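## Task

On the yellow cube, turn the plastic bolt that fastens the seven-hole strip until it is as tight as a spanner would make it, halting if it begins to slip or yield. Turn it only by gripping the flats of its head, with the fingers or with a tool held in the gripper, never by striking, tapping or pushing it. The strip must stay where it currently sits on the cube. Declare that you are finished when done.

## Robot and tools

Robot: two arms, left_arm and right_arm, each with a two-finger parallel gripper and a wrist camera. The scene frame has its origin at table-top height, halfway between the arm mounts; +x points out over the table, +z up, and left_arm sits on the +y side (base near (0.001, 0.247, 0.033) m), right_arm on the -y side (base near (0, -0.247, 0.016) m). Arm names do not match image left/right. On each gripper the fingers point along its own +z and close along its own y. end_effector_position is the spot between the pads, roughly 1 cm behind the tips. Printed poses can be off by a few centimetres, and friction or load can leave a gripper resting a few cm from the commanded pose without any contact.

execute_actions(actions, cameras): actions is a list of actions; each action is a table of up to 15 rows, one row per 1/30 s control step (a short table repeats its last row to fill 15 steps). Every row has 14 numbers in [-1, 1]: left_arm dx, dy, dz, rx, ry, rz, opening, then the same seven for right_arm. The six pose numbers are offsets, along scene-frame axes, from that arm's Hand target as it was when the action began (each row counts from that same start, not from the row before); rotation is about the Hand target position. Scale: 1.0 = 0.6 m or 180 degrees; rx, ry, rz form a single rotation vector. Sending the same offset again moves further. Opening is absolute, not an offset: +1 fully open (0.094 m), -1 shut. Six zeros ask nothing new of an arm, but its opening number is always obeyed, so repeat its current command to leave it alone. An empty actions list returns images and the scene number and task.

move(target, speed, blend, opening_speed, grip_force, blocking, cameras): target is one 14-number row as above or a list of up to 15 rows; every row is an offset from the Hand targets at the start of the move, not from the previous row. The grippers follow straight paths, all finishing together, for at most 10 s; paths do not avoid obstacles or the other arm. speed is top path speed in m/s, 0.002 to 2.9 (default 0.25), with rotation limited to double that in rad/s; one value or one per target. blend (m) rounds corners in a list; 0 stops at each. opening_speed (per second on the -1..+1 scale, at least 0.2) closes fingers gradually, useful for parts that can crack. grip_force is the per-pad force cap in newtons, 10 to 50, one value or one per arm; it persists, and lower values close slowly. blocking=false returns early while the move continues. The result adds a move: line giving the outcome (done, off_target, moving, held, fault) and any limits (paced = pose clipped, held = steps withheld).

wait(seconds): 0 to 3600, sends nothing new; a running move continues. stop(): brakes a running move. zoom_image(camera, region): camera is cam_high, cam_low, cam_left_wrist or cam_right_wrist; region [x0, y0, x1, y1] in pixels of that camera's latest image, at most 504 by 504. All cameras give 672x504 images. read_manual(section): licence texts only. finished_scene(scene): ends the current scene, passing its number; irreversible.

Results: per arm, end_effector_position (m) and end_effector_quat_wxyz in the scene frame, Hand target (the last commanded pose after clipping; next offsets count from it), Tool commands, grip_measured (finger opening on the command scale; reads a bit wide when empty and somewhat narrower than a hard part under full squeeze), Joint positions (last value is opening in metres), Joint velocities (may read within noise or be omitted), and Joint torques (drive output including offsets; joints 1 to 3 wrap at plus/minus 28 N m). MOTOR HOT appears near 75 °C; at 90 °C an OVER-TEMPERATURE FAULT folds that arm and it stays idle; at 100 °C it collapses. Holding loads, stretching out or pushing at an unreachable pose heats motors.

Control notes: per step, commanded orientation is limited to 40 degrees from the measured one, so big turns need several calls. A gripper often stops short of its Hand target; a fresh execute_actions call, even with zero offsets, re-requests it, or send the remaining gap as an offset. Near the arm's own base a small hand motion can swing the elbow; route around the base. An arm blocked by something keeps pushing until commanded back past its gripper. The scene keeps running between replies, with the robot holding its last command.

Avoid: dropping things or letting anything end up off the table; fast contact, slams or hard presses against fixed or heavy things; arms or grippers touching each other, including closing on the other arm's fingers; loads on the wrist-camera cables (cable contact counts as touching); arm stops. For the bolt, grasp the head flats and rotate the wrist (rz-type turns), turning in small steps and watching torques and images; stop when resistance rises or it begins to slip, do not disturb the strip, then say done and call finished_scene.

Each tool is called after ">>>" as a command line: name --argument value for each argument, lists and objects as JSON in quotes; but a table of rows of numbers goes row by row, as --pt "numbers of a row", without its own name.

## Session

>>> execute_actions --actions '[]'

Scene clock: 0.00 s.
left_arm: end_effector_position=(+0.3949, +0.2960, +0.1358) grip_measured=+1.000 end_effector_quat_wxyz=(+0.597, -0.124, +0.785, +0.106) | right_arm: end_effector_position=(+0.3953, -0.2755, +0.1218) grip_measured=+1.000 end_effector_quat_wxyz=(+0.599, +0.074, +0.796, -0.050)
Joint positions: left_arm=[-0.039 1.589 0.353 0.951 -0.356 -0.082 0.094] | right_arm=[-0.007 1.543 0.343 0.913 0.173 0.061 0.094]
Joint velocities: within noise
Joint torques (N m): no reading
Heat: left arm: 37 °C; right arm: 36 °C.
Hand target: left_arm +0.3962, +0.2965, +0.1397; +0.601, -0.126, +0.782, +0.106 | right_arm +0.3961, -0.2755, +0.1237; +0.600, +0.074, +0.795, -0.049
Tool commands: left_gripper/opening=+1.0 right_gripper/opening=+1.0

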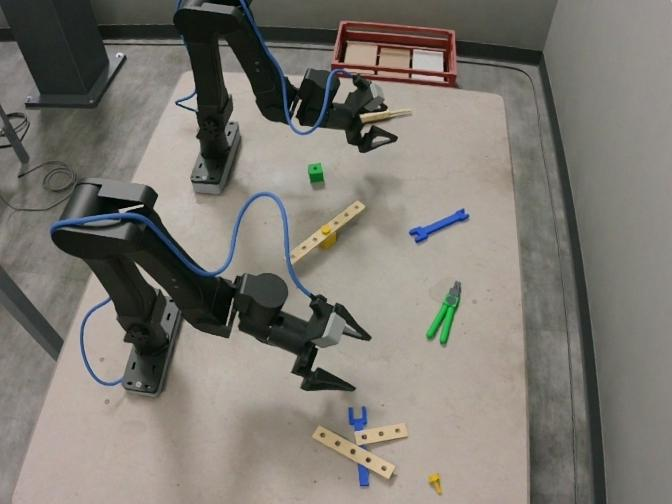

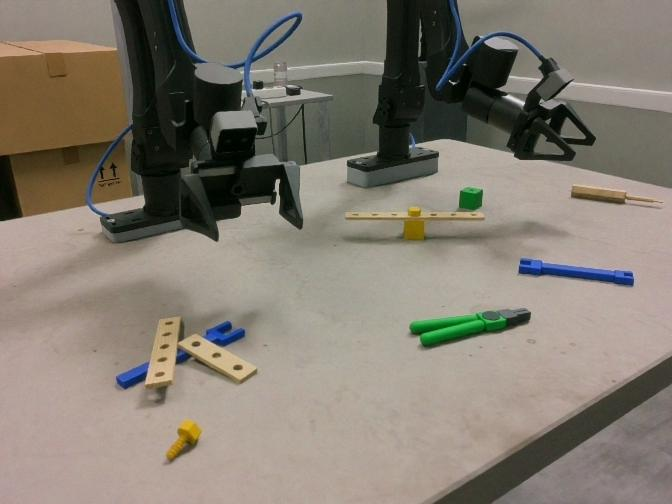

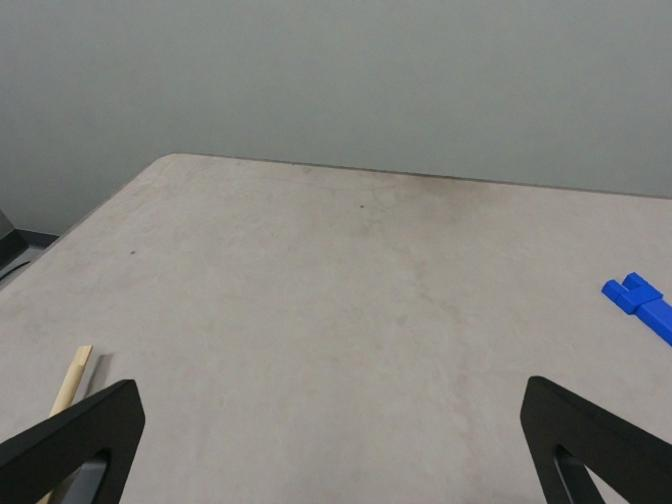

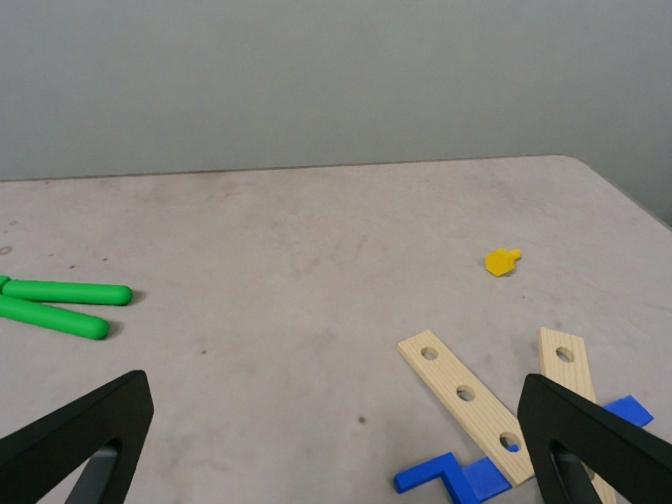

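>>> zoom_image --camera "cam_high" --region '[270, 190, 390, 280]'

>>> zoom_image --camera "cam_low" --region '[330, 170, 500, 260]'

Scaled by 4.200.

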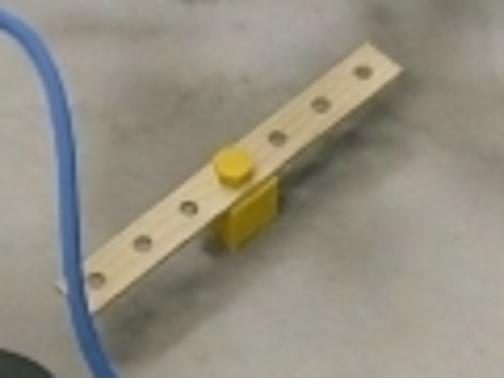

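Scaled by 2.965.

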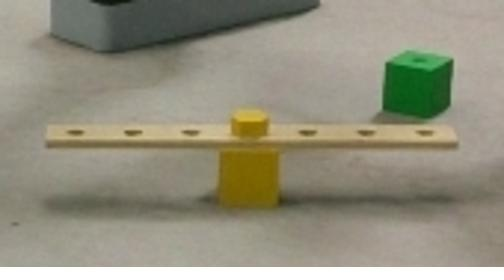

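>>> move --target '[0,0,0,0,0,0,1,-0.193,0.459,0.06,-0.115,0.407,0.245,0]' --cameras '["all"]'

Scene clock: 34.17 s.
left_arm: end_effector_position=(+0.3949, +0.2960, +0.1358) grip_measured=+1.000 end_effector_quat_wxyz=(+0.597, -0.124, +0.785, +0.106) | right_arm: end_effector_position=(+0.2802, -0.0048, +0.1590) grip_measured=+0.002 end_effector_quat_wxyz=(+0.004, -0.345, +0.939, -0.003)
Joint positions: left_arm=[-0.039 1.589 0.353 0.951 -0.356 -0.082 0.094] | right_arm=[0.703 1.955 1.835 -1.444 0.008 0.01 0.047]
Joint torques (N m): left_arm=[0.01 -5.39 5.45 1.95 -0.09 -0.06] | right_arm=[0.55 -10.36 7.56 0.25 -0.05 -0.09]
Heat: left arm: 39 °C; right arm: 38 °C.
Hand target: left_arm +0.3962, +0.2965, +0.1397; +0.601, -0.126, +0.782, +0.106 | right_arm +0.2802, -0.0001, +0.1596; +0.001, -0.350, +0.937, +0.000
Off the commanded pose: left_arm 0.004 m, 1 deg | right_arm 0.005 m, 1 deg.
move: done

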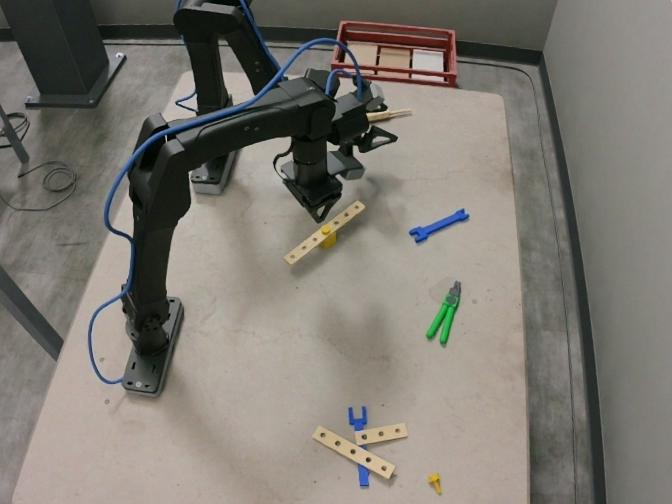

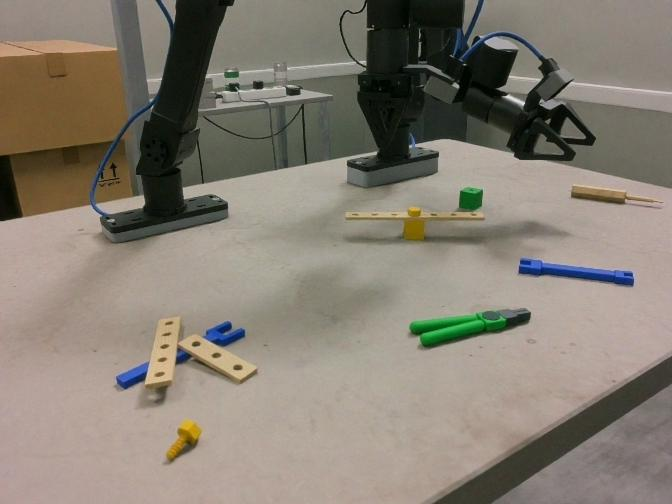

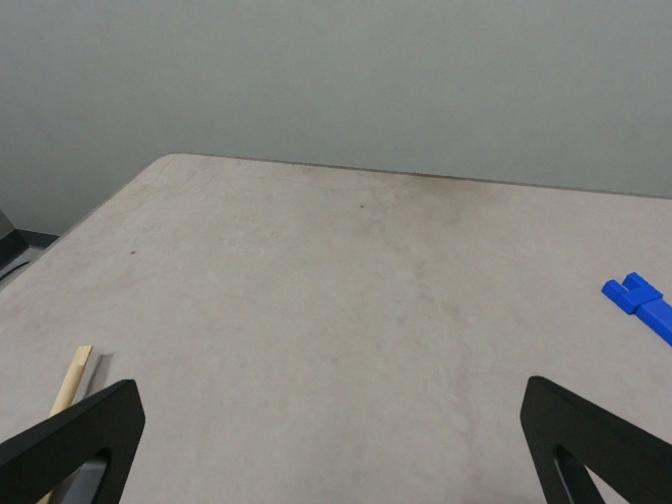

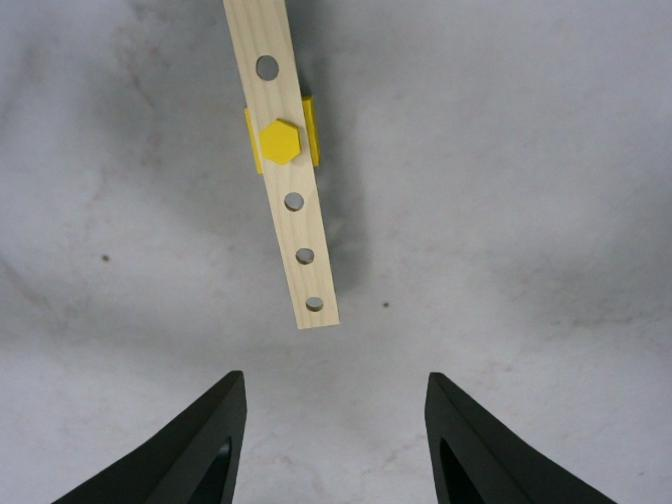

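>>> zoom_image --camera "cam_right_wrist" --region '[200, 80, 360, 200]'

Scaled by 3.150.

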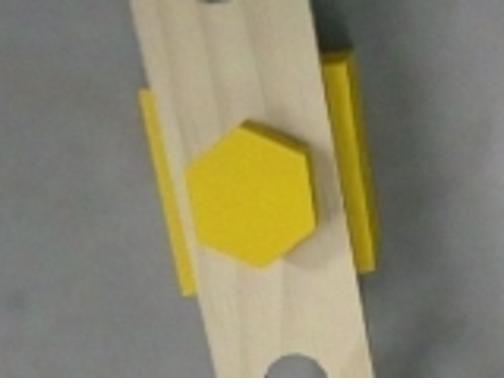

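>>> move --pt "0 0 0 0 0 0 0.1 0.026 0.075 -0.049 0 0 -0.311 0" --pt "-0.07 -0.3125 0.017 -0.284 0.419 0.1325 0.1 0.026 0.075 -0.049 0 0 -0.311 0" --cameras '["all"]'

Scene clock: 52.97 s.
left_arm: end_effector_position=(+0.3903, +0.2396, +0.1499) grip_measured=+0.101 end_effector_quat_wxyz=(+0.463, -0.200, +0.862, +0.054) | right_arm: end_effector_position=(+0.2938, +0.0380, +0.1317) grip_measured=+0.002 end_effector_quat_wxyz=(-0.002, +0.130, +0.991, -0.002)
Joint positions: left_arm=[-0.233 1.407 0.693 0.028 -0.465 -0.464 0.052] | right_arm=[0.757 2.129 1.983 -1.43 0 1.029 0.047]
Joint torques (N m): left_arm=[0.31 -4.89 5.33 1.76 -0.2 0.01] | right_arm=[0.81 -11.88 7.64 0.39 0.07 0.15]
Heat: left arm: 39 °C; right arm: 36 °C.
Hand target: left_arm +0.3871, +0.2424, +0.1447; +0.460, -0.199, +0.863, +0.059 (not the last commanded pose) | right_arm +0.2958, +0.0447, +0.1302; +0.001, +0.131, +0.991, +0.000
Off the commanded pose: left_arm 0.135 m, 73 deg | right_arm 0.007 m, 0 deg.
move: held (left_arm; a check stopped the path); path passed 1 of 2 targets; limits=held
pose unreachable (left arm): on one or more control steps of this call, first in action 0 (counted from 0), this arm could not follow its commanded pose, so it was not sent that pose on those steps. It may still have moved: this result reports where it is.
cause: moving toward the commanded pose would bring a part of the arm too close to another arm (this arm's wrist (the part past joint 4) and the right arm's wrist (the part past joint 4), along the way the arms are being sent, or toward where that arm still pushes).

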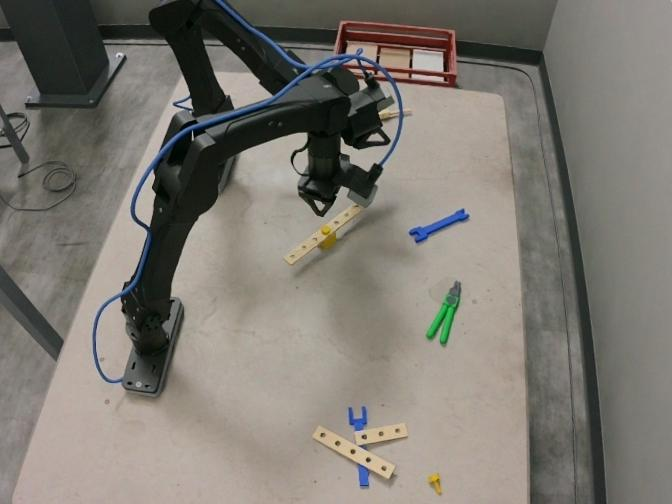

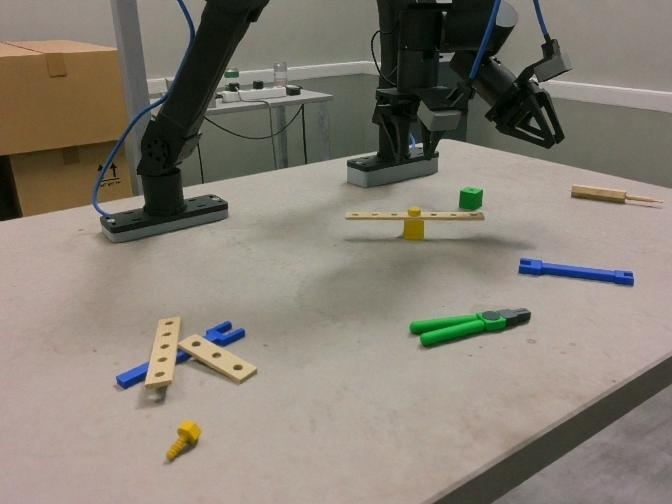

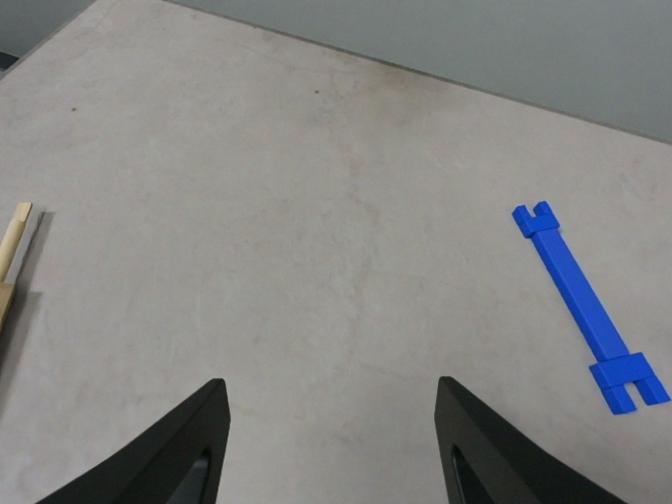

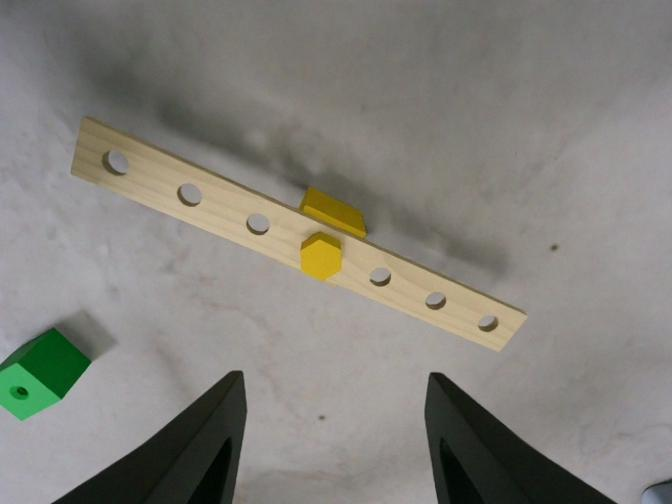

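>>> zoom_image --camera "cam_right_wrist" --region '[260, 180, 400, 320]'

>>> move --pt "0.055 -0.05 0.042 -0.2458 0.3744 0.0976 0.1 0 0 0 0 0 0 0" --pt "-0.005 -0.17 0.042 -0.2458 0.3744 0.0976 0.1 0 0 0 0 0 0 0" --cameras '["all"]'

Scaled by 3.600.

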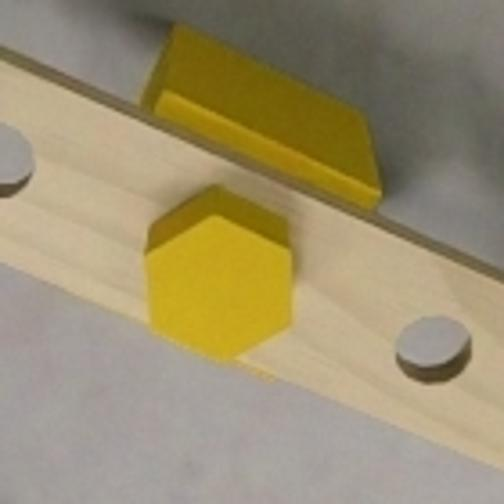

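Scene clock: 63.77 s.
left_arm: end_effector_position=(+0.3973, +0.1413, +0.1585) grip_measured=+0.101 end_effector_quat_wxyz=(-0.129, -0.413, +0.892, -0.131) | right_arm: end_effector_position=(+0.2938, +0.0380, +0.1317) grip_measured=+0.002 end_effector_quat_wxyz=(-0.002, +0.130, +0.991, -0.002)
Joint positions: left_arm=[-0.11 2.206 2.097 -1.551 0.359 -0.958 0.052] | right_arm=[0.757 2.129 1.983 -1.43 0 1.029 0.047]
Joint torques (N m): left_arm=[-0.32 -13.55 4.41 -0.32 0.29 -0.06] | right_arm=[0.76 -11.93 7.65 0.37 0.02 0.12]
Heat: left arm: 38 °C; right arm: 36 °C.
Hand target: left_arm +0.3842, +0.1405, +0.1701; -0.198, -0.402, +0.890, -0.089 | right_arm +0.2958, +0.0447, +0.1302; +0.001, +0.131, +0.991, +0.000
Off the commanded pose: left_arm 0.017 m, 9 deg | right_arm 0.007 m, 0 deg.
joint sent to its limit (left arm) — joint 4 (wrist pitch), lower limit. The joint targets are off in orientation, not in position.
move: off_target (left_arm)

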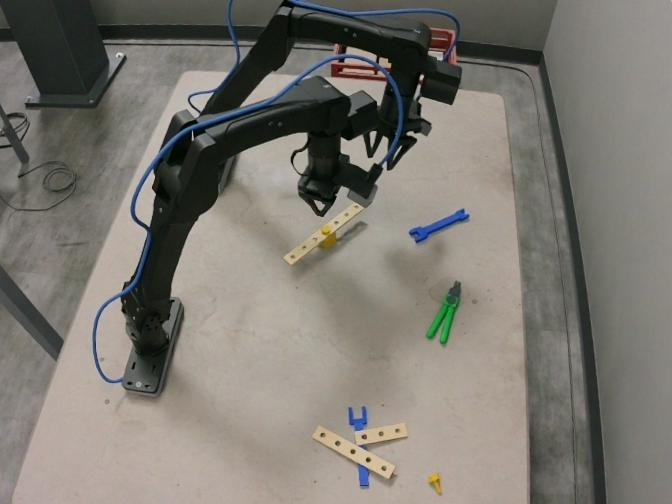

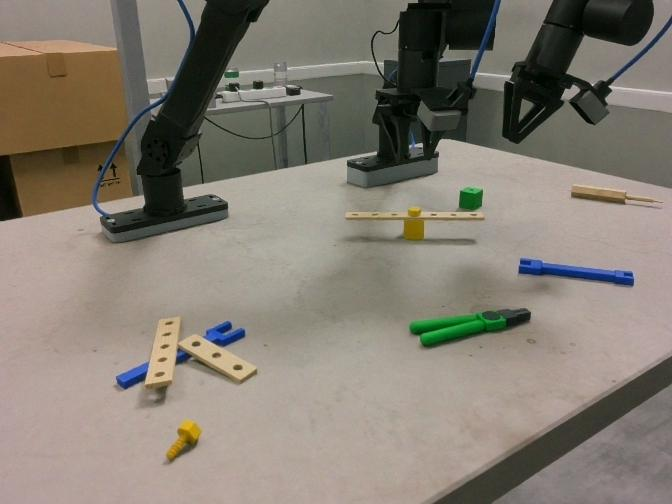

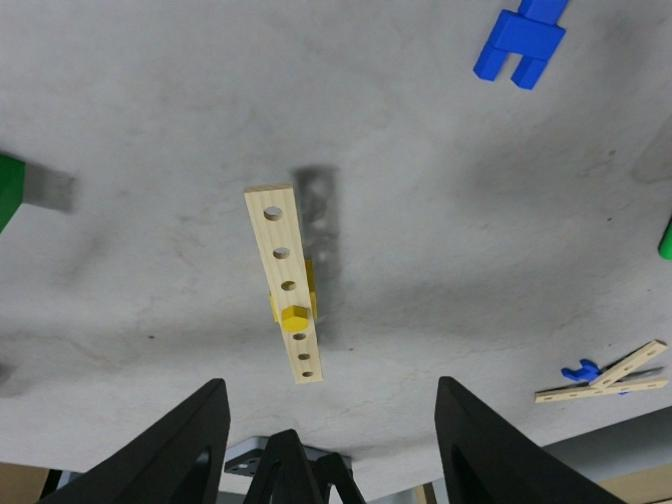

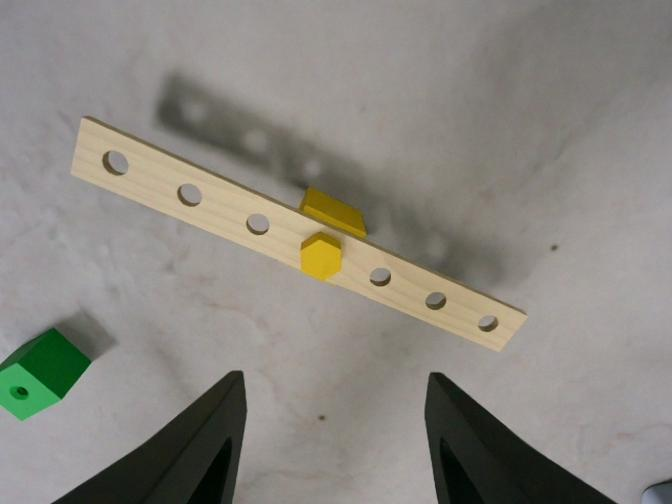

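>>> move --target '[-0.043,-0.037,-0.133,0,0,0,0.1,0,0,0,0,0,0,0]' --speed 0.15 --cameras '["all"]'

Scene clock: 73.70 s.
left_arm: end_effector_position=(+0.3651, +0.1206, +0.0994) grip_measured=+0.101 end_effector_quat_wxyz=(-0.181, -0.399, +0.894, -0.098) | right_arm: end_effector_position=(+0.2938, +0.0380, +0.1317) grip_measured=+0.002 end_effector_quat_wxyz=(-0.002, +0.130, +0.991, -0.002)
Joint positions: left_arm=[-0.171 2.211 1.853 -1.416 0.363 -0.971 0.052] | right_arm=[0.757 2.129 1.983 -1.43 0 1.029 0.047]
Joint torques (N m): left_arm=[-0.59 -9.35 4.38 -0.2 0.28 -0.12] | right_arm=[0.81 -11.9 7.38 0.37 -0.01 0.14]
Heat: left arm: 37 °C; right arm: 38 °C.
Hand target: left_arm +0.3584, +0.1181, +0.0902; -0.198, -0.401, +0.890, -0.089 | right_arm +0.2958, +0.0447, +0.1302; +0.001, +0.131, +0.991, +0.000
Off the commanded pose: left_arm 0.012 m, 2 deg | right_arm 0.007 m, 0 deg.
move: off_target (left_arm)

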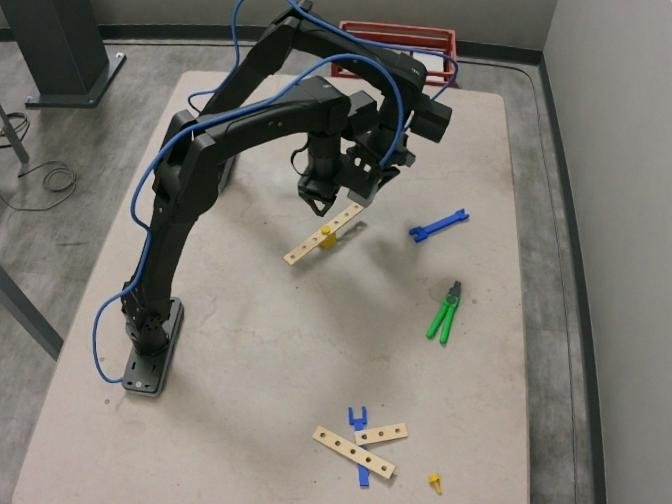

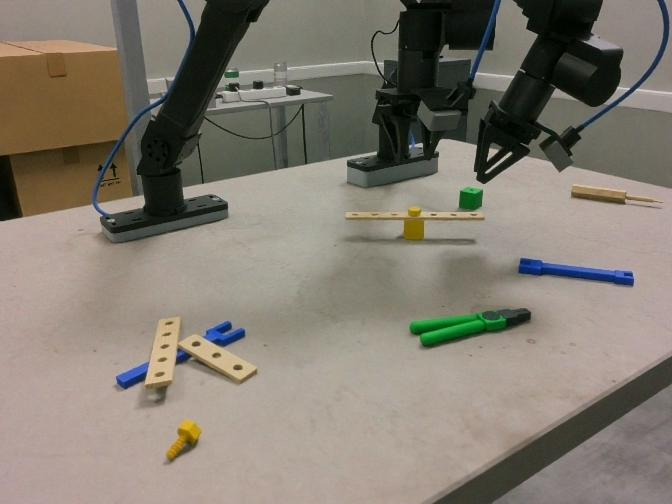

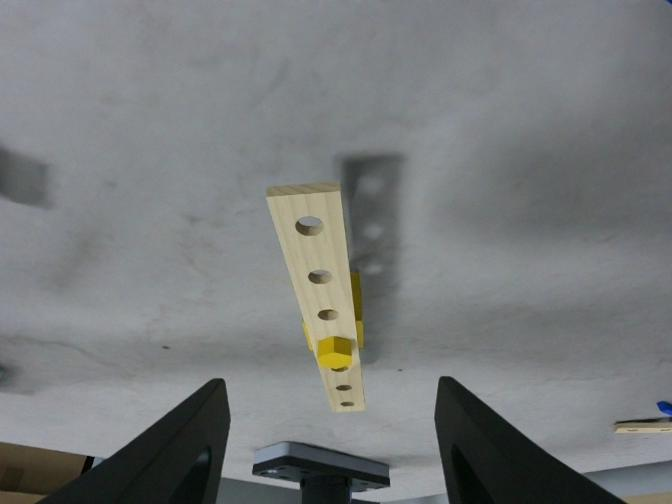

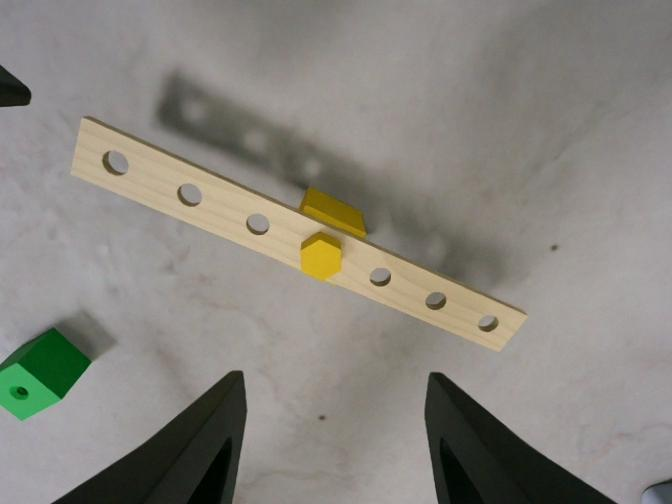

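>>> move --target '[-0.014,0.0023,-0.082,0,0,0.0306,0.1,0,0,0,0,0,0,0]' --speed 0.1 --cameras '["all"]'

Scene clock: 81.13 s.
left_arm: end_effector_position=(+0.3560, +0.1188, +0.0441) grip_measured=+0.101 end_effector_quat_wxyz=(-0.183, -0.438, +0.874, -0.103) | right_arm: end_effector_position=(+0.2938, +0.0380, +0.1317) grip_measured=+0.002 end_effector_quat_wxyz=(-0.002, +0.130, +0.991, -0.002)
Joint positions: left_arm=[-0.171 2.211 1.626 -1.17 0.383 -1.062 0.052] | right_arm=[0.757 2.129 1.983 -1.43 0 1.029 0.047]
Joint torques (N m): left_arm=[0.12 -10.39 4.12 -0.17 0.28 -0.11] | right_arm=[0.75 -12.15 7.49 0.41 0 0.13]
Heat: left arm: 37 °C; right arm: 38 °C.
Hand target: left_arm +0.3500, +0.1196, +0.0410; -0.194, -0.444, +0.869, -0.098 | right_arm +0.2958, +0.0447, +0.1302; +0.001, +0.131, +0.991, +0.000
Off the commanded pose: left_arm 0.007 m, 2 deg | right_arm 0.007 m, 0 deg.
move: done

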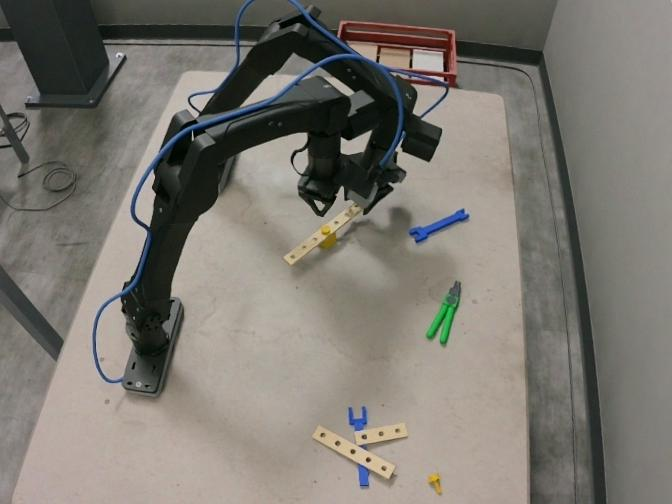

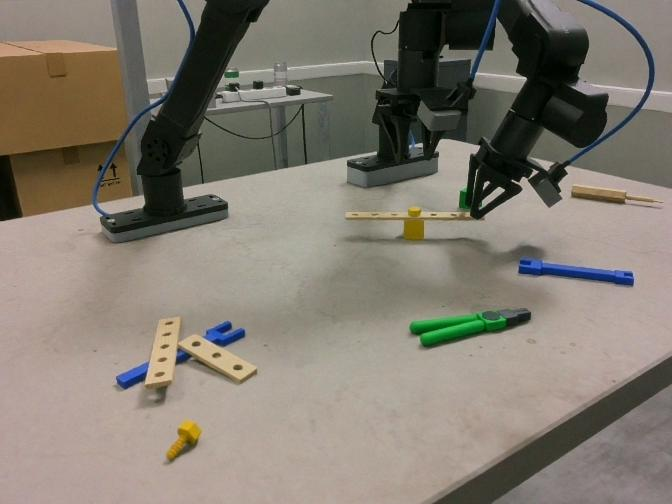

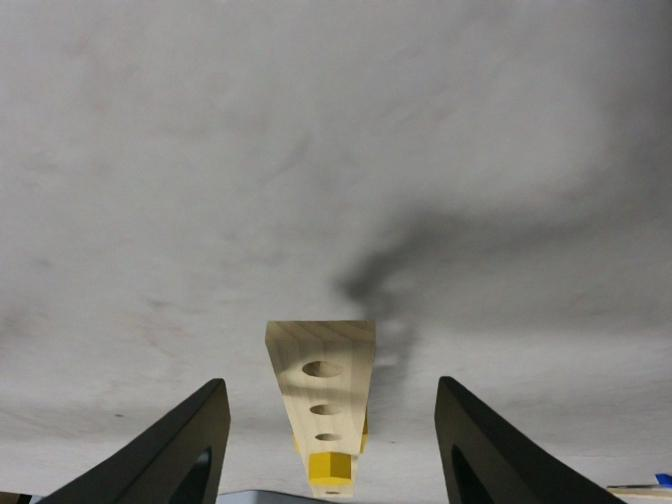

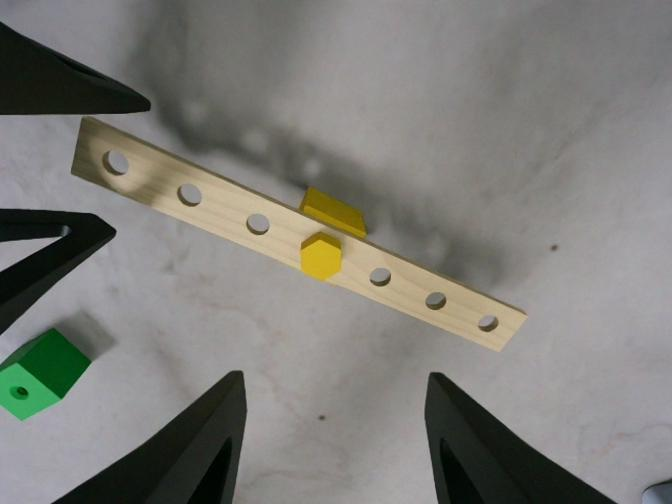

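>>> zoom_image --camera "cam_low" --region '[390, 160, 560, 250]'

Scaled by 2.965.

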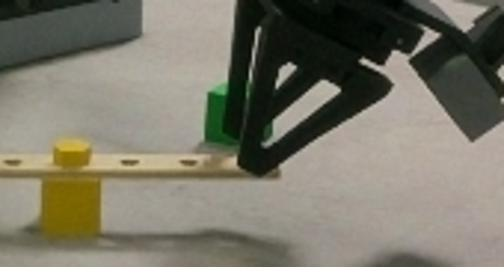

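>>> move --target '[-0.0007,0.007,-0.0183,0,0,0,0.1,0,0,0,0,0,0,0]' --speed 0.05 --cameras '["cam_left_wrist","cam_right_wrist","cam_low"]'

>>> zoom_image --camera "cam_low" --region '[390, 160, 560, 250]'

Scene clock: 86.30 s.
left_arm: end_effector_position=(+0.3559, +0.1192, +0.0377) grip_measured=+0.101 end_effector_quat_wxyz=(-0.180, -0.438, +0.874, -0.105) | right_arm: end_effector_position=(+0.2938, +0.0380, +0.1317) grip_measured=+0.002 end_effector_quat_wxyz=(-0.002, +0.130, +0.991, -0.002)
Joint positions: left_arm=[-0.17 2.211 1.6 -1.136 0.383 -1.063 0.052] | right_arm=[0.757 2.129 1.983 -1.43 0 1.029 0.047]
Joint torques (N m): left_arm=[0.91 -9.43 4.1 -0.11 0.26 -0.02] | right_arm=[1.07 -11.59 7.71 0.34 0.01 0.18]
Heat: left arm: 38 °C; right arm: 39 °C.
Hand target: left_arm +0.3495, +0.1238, +0.0300; -0.194, -0.444, +0.869, -0.098 | right_arm +0.2958, +0.0447, +0.1302; +0.001, +0.131, +0.991, +0.000
Off the commanded pose: left_arm 0.011 m, 2 deg | right_arm 0.007 m, 0 deg.
move: off_target (left_arm)
Images, in order (width x height): cam_low 672x504, cam_left_wrist 672x504, cam_right_wrist 672x504.

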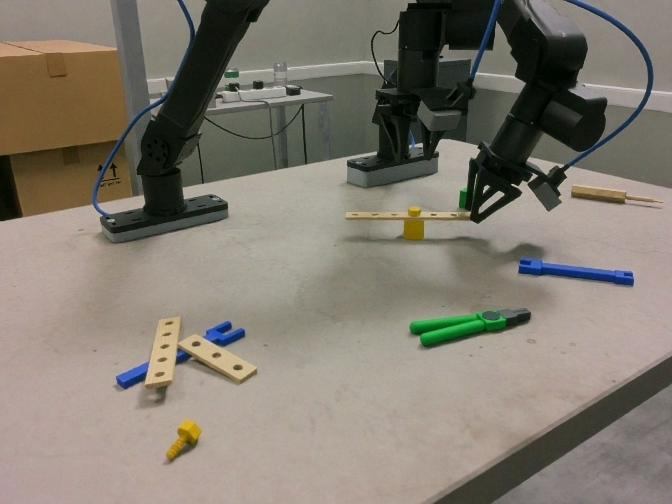

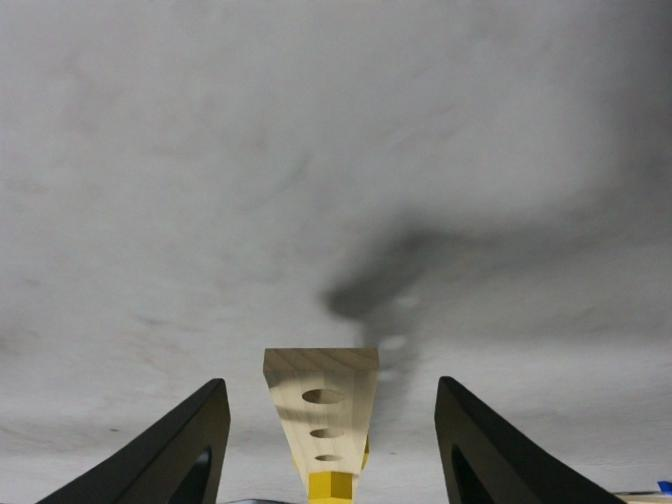

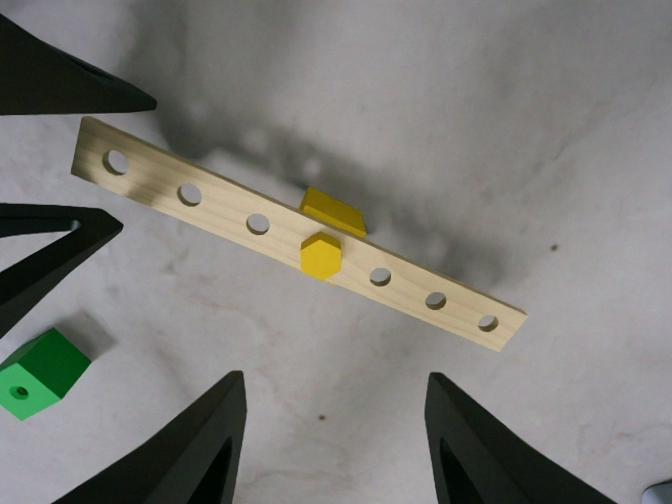

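Scaled by 2.965.

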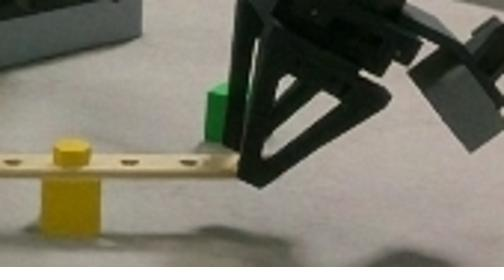

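>>> move --target '[-0.008,0.005,0,0,0,0,-0.25,0,0,0,0,0,0,0]' --speed 0.05 --opening_speed 0.5 --cameras '["cam_left_wrist","cam_right_wrist"]'

Scene clock: 89.10 s.
left_arm: end_effector_position=(+0.3498, +0.1236, +0.0315) grip_measured=-0.248 end_effector_quat_wxyz=(-0.187, -0.442, +0.872, -0.101) | right_arm: end_effector_position=(+0.2938, +0.0380, +0.1317) grip_measured=+0.002 end_effector_quat_wxyz=(-0.002, +0.130, +0.991, -0.002)
Joint positions: left_arm=[-0.161 2.211 1.57 -1.125 0.383 -1.059 0.035] | right_arm=[0.757 2.129 1.983 -1.43 0 1.029 0.047]
Joint torques (N m): left_arm=[0.58 -10.65 4.01 -0.15 0.23 0.02] | right_arm=[0.81 -12.08 7.73 0.37 0.01 0.19]
Heat: left arm: 38 °C; right arm: 39 °C.
Hand target: left_arm +0.3447, +0.1267, +0.0300; -0.194, -0.444, +0.869, -0.098 | right_arm +0.2958, +0.0447, +0.1302; +0.001, +0.131, +0.991, +0.000
Off the commanded pose: left_arm 0.006 m, 1 deg | right_arm 0.007 m, 0 deg.
move: done

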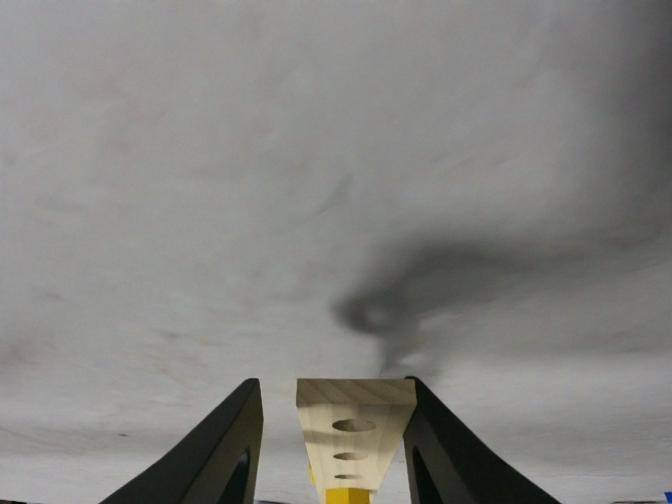

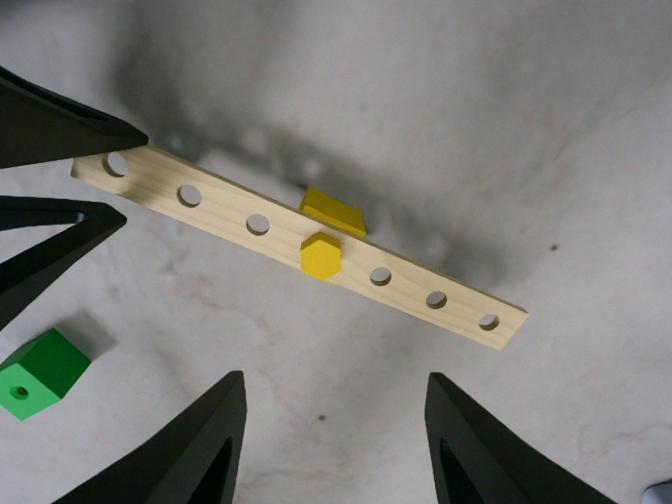

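>>> move --target '[0.009,-0.007,0,0,0,0,-0.25,0,0,0,0,0,0,0]' --speed 0.05 --cameras '["cam_left_wrist","cam_right_wrist"]'

Scene clock: 90.97 s.
left_arm: end_effector_position=(+0.3499, +0.1236, +0.0315) grip_measured=-0.249 end_effector_quat_wxyz=(-0.187, -0.442, +0.872, -0.101) | right_arm: end_effector_position=(+0.2938, +0.0380, +0.1317) grip_measured=+0.002 end_effector_quat_wxyz=(-0.002, +0.130, +0.991, -0.002)
Joint positions: left_arm=[-0.161 2.211 1.57 -1.124 0.383 -1.059 0.035] | right_arm=[0.757 2.129 1.983 -1.43 0 1.029 0.047]
Joint torques (N m): left_arm=[-0.12 -9.18 6.78 -0.27 0.27 -0.08] | right_arm=[0.9 -11.74 7.49 0.36 0 0.14]
Heat: left arm: 38 °C; right arm: 39 °C.
Hand target: left_arm +0.3502, +0.1225, +0.0300; -0.194, -0.444, +0.869, -0.099 | right_arm +0.2958, +0.0447, +0.1302; +0.001, +0.131, +0.991, +0.000
Off the commanded pose: left_arm 0.002 m, 1 deg | right_arm 0.007 m, 0 deg.
move: done

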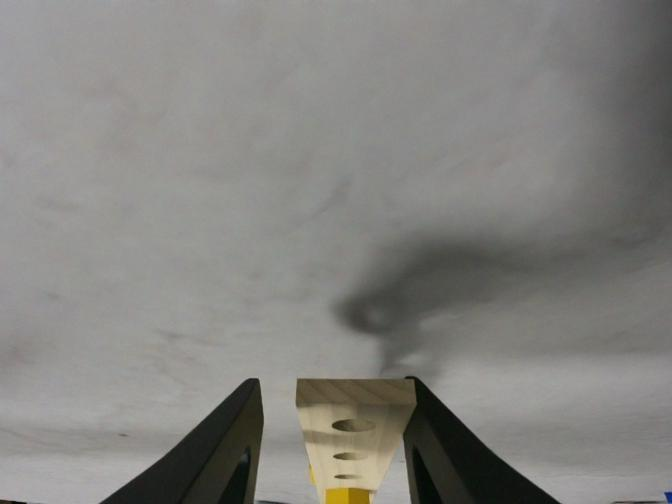

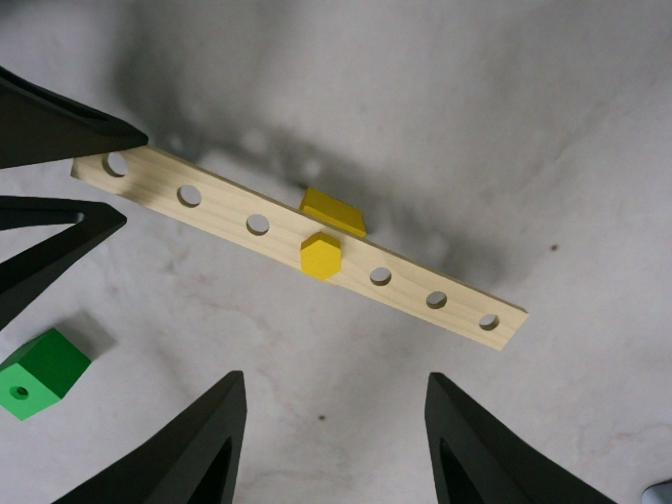

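>>> move --target '[0.009,-0.008,0,0,0,0,-0.25,0,0,0,0,0,0,0]' --speed 0.05 --cameras '["cam_left_wrist"]'

Scene clock: 92.50 s.
left_arm: end_effector_position=(+0.3562, +0.1226, +0.0308) grip_measured=-0.249 end_effector_quat_wxyz=(-0.184, -0.444, +0.871, -0.103) | right_arm: end_effector_position=(+0.2938, +0.0380, +0.1317) grip_measured=+0.002 end_effector_quat_wxyz=(-0.002, +0.130, +0.991, -0.002)
Joint positions: left_arm=[-0.161 2.227 1.596 -1.126 0.383 -1.065 0.035] | right_arm=[0.757 2.129 1.983 -1.43 0 1.029 0.047]
Joint torques (N m): left_arm=[-0.91 -9.07 7.5 -0.36 0.29 -0.09] | right_arm=[0.85 -11.99 7.54 0.39 0.03 0.12]
Heat: left arm: 38 °C; right arm: 39 °C.
Hand target: left_arm +0.3555, +0.1178, +0.0300; -0.194, -0.444, +0.869, -0.098 | right_arm +0.2958, +0.0447, +0.1302; +0.001, +0.131, +0.991, +0.000
Off the commanded pose: left_arm 0.005 m, 1 deg | right_arm 0.007 m, 0 deg.
move: done

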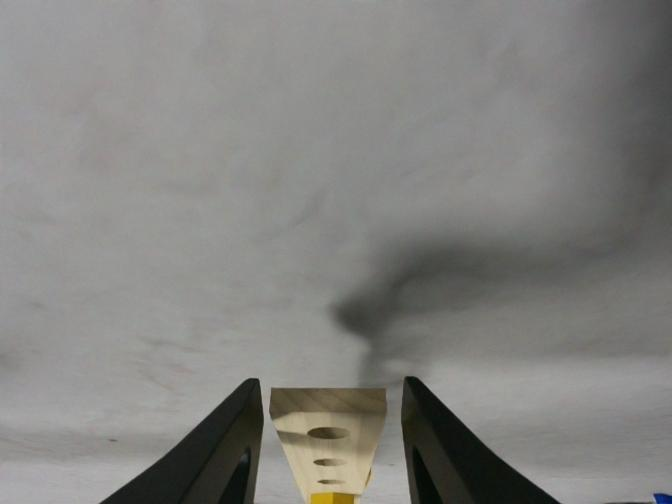

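>>> move --target '[0,0,0,0,0,0,-0.5,0,0,0,0,0,0,0]' --opening_speed 0.25 --cameras '["cam_left_wrist","cam_right_wrist"]'

Scene clock: 94.90 s.
left_arm: end_effector_position=(+0.3563, +0.1225, +0.0309) grip_measured=-0.500 end_effector_quat_wxyz=(-0.184, -0.444, +0.871, -0.103) | right_arm: end_effector_position=(+0.2938, +0.0380, +0.1317) grip_measured=+0.002 end_effector_quat_wxyz=(-0.002, +0.130, +0.991, -0.002)
Joint positions: left_arm=[-0.161 2.227 1.597 -1.126 0.384 -1.066 0.024] | right_arm=[0.757 2.129 1.983 -1.43 0 1.029 0.047]
Joint torques (N m): left_arm=[-0.9 -8.99 7.6 -0.35 0.3 -0.12] | right_arm=[0.79 -11.75 7.56 0.45 0.02 0.14]
Heat: left arm: 38 °C; right arm: 39 °C.
Hand target: left_arm +0.3556, +0.1177, +0.0301; -0.194, -0.444, +0.869, -0.099 | right_arm +0.2958, +0.0447, +0.1302; +0.001, +0.131, +0.991, +0.000
Off the commanded pose: left_arm 0.005 m, 1 deg | right_arm 0.007 m, 0 deg.
move: done

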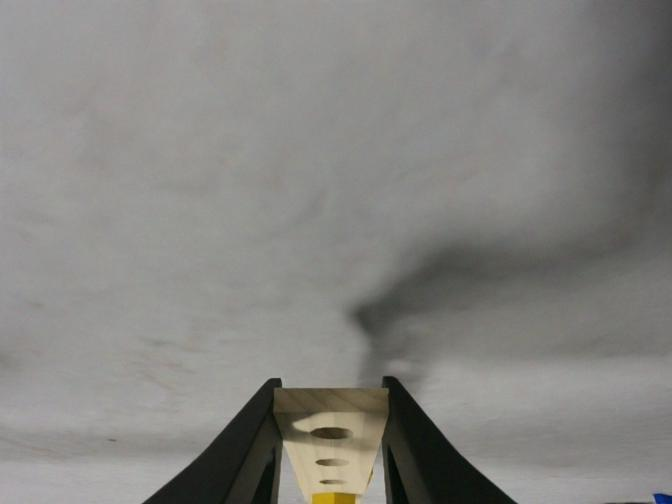

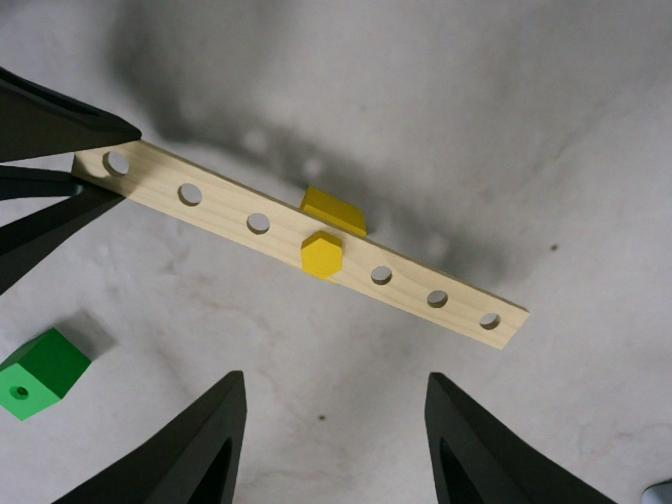

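>>> move --target '[0,0,0,0,0,0,-0.52,-0.0012,0.0112,-0.128,0,0,0,-0.2]' --speed 0.12 --cameras '["all"]'

>>> zoom_image --camera "cam_low" --region '[340, 130, 560, 250]'

Scene clock: 98.60 s.
left_arm: end_effector_position=(+0.3563, +0.1225, +0.0309) grip_measured=-0.501 end_effector_quat_wxyz=(-0.184, -0.444, +0.871, -0.103) | right_arm: end_effector_position=(+0.2993, +0.0509, +0.0640) grip_measured=-0.198 end_effector_quat_wxyz=(+0.007, +0.130, +0.991, +0.009)
Joint positions: left_arm=[-0.161 2.227 1.597 -1.126 0.384 -1.066 0.023] | right_arm=[0.77 2.165 1.771 -1.154 0 1.042 0.038]
Joint torques (N m): left_arm=[-0.92 -9.05 7.6 -0.36 0.29 -0.11] | right_arm=[0.91 -12.59 4.22 0.49 -0.05 0.13]
Heat: left arm: 38 °C; right arm: 39 °C.
Hand target: left_arm +0.3556, +0.1177, +0.0301; -0.194, -0.444, +0.869, -0.098 | right_arm +0.2950, +0.0515, +0.0533; +0.001, +0.131, +0.991, +0.000
Off the commanded pose: left_arm 0.005 m, 1 deg | right_arm 0.011 m, 1 deg.
move: off_target (right_arm)

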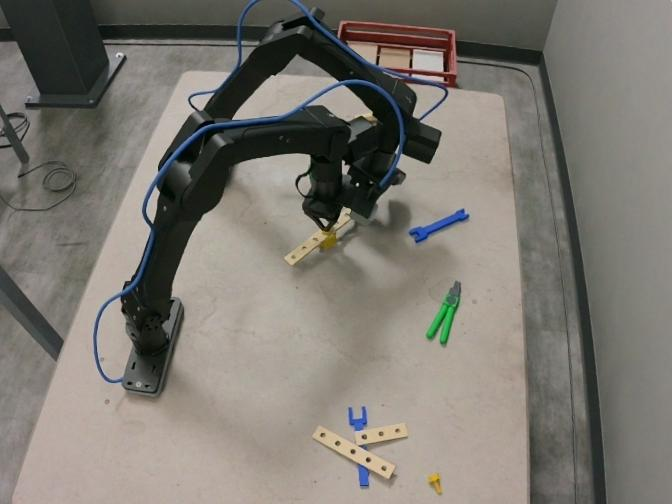

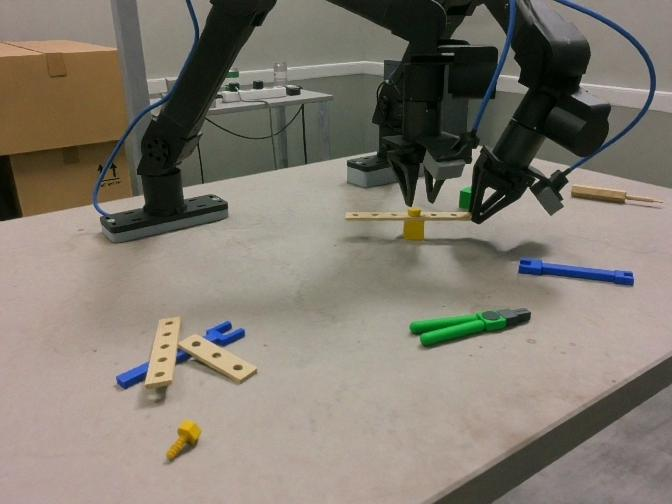

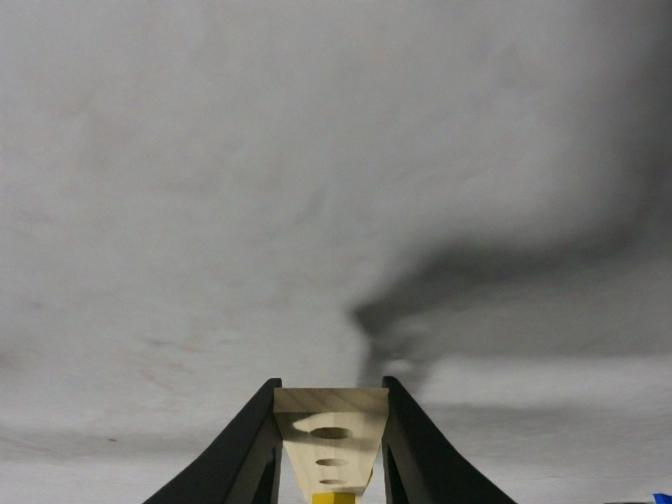

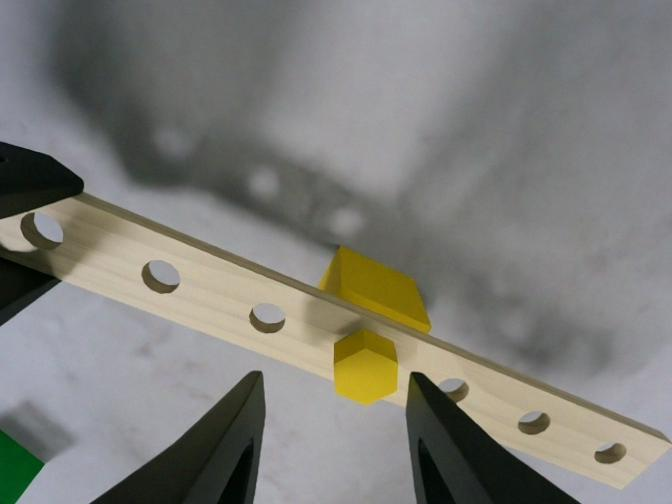

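Scaled by 2.291.

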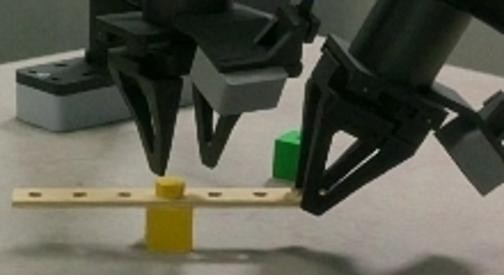

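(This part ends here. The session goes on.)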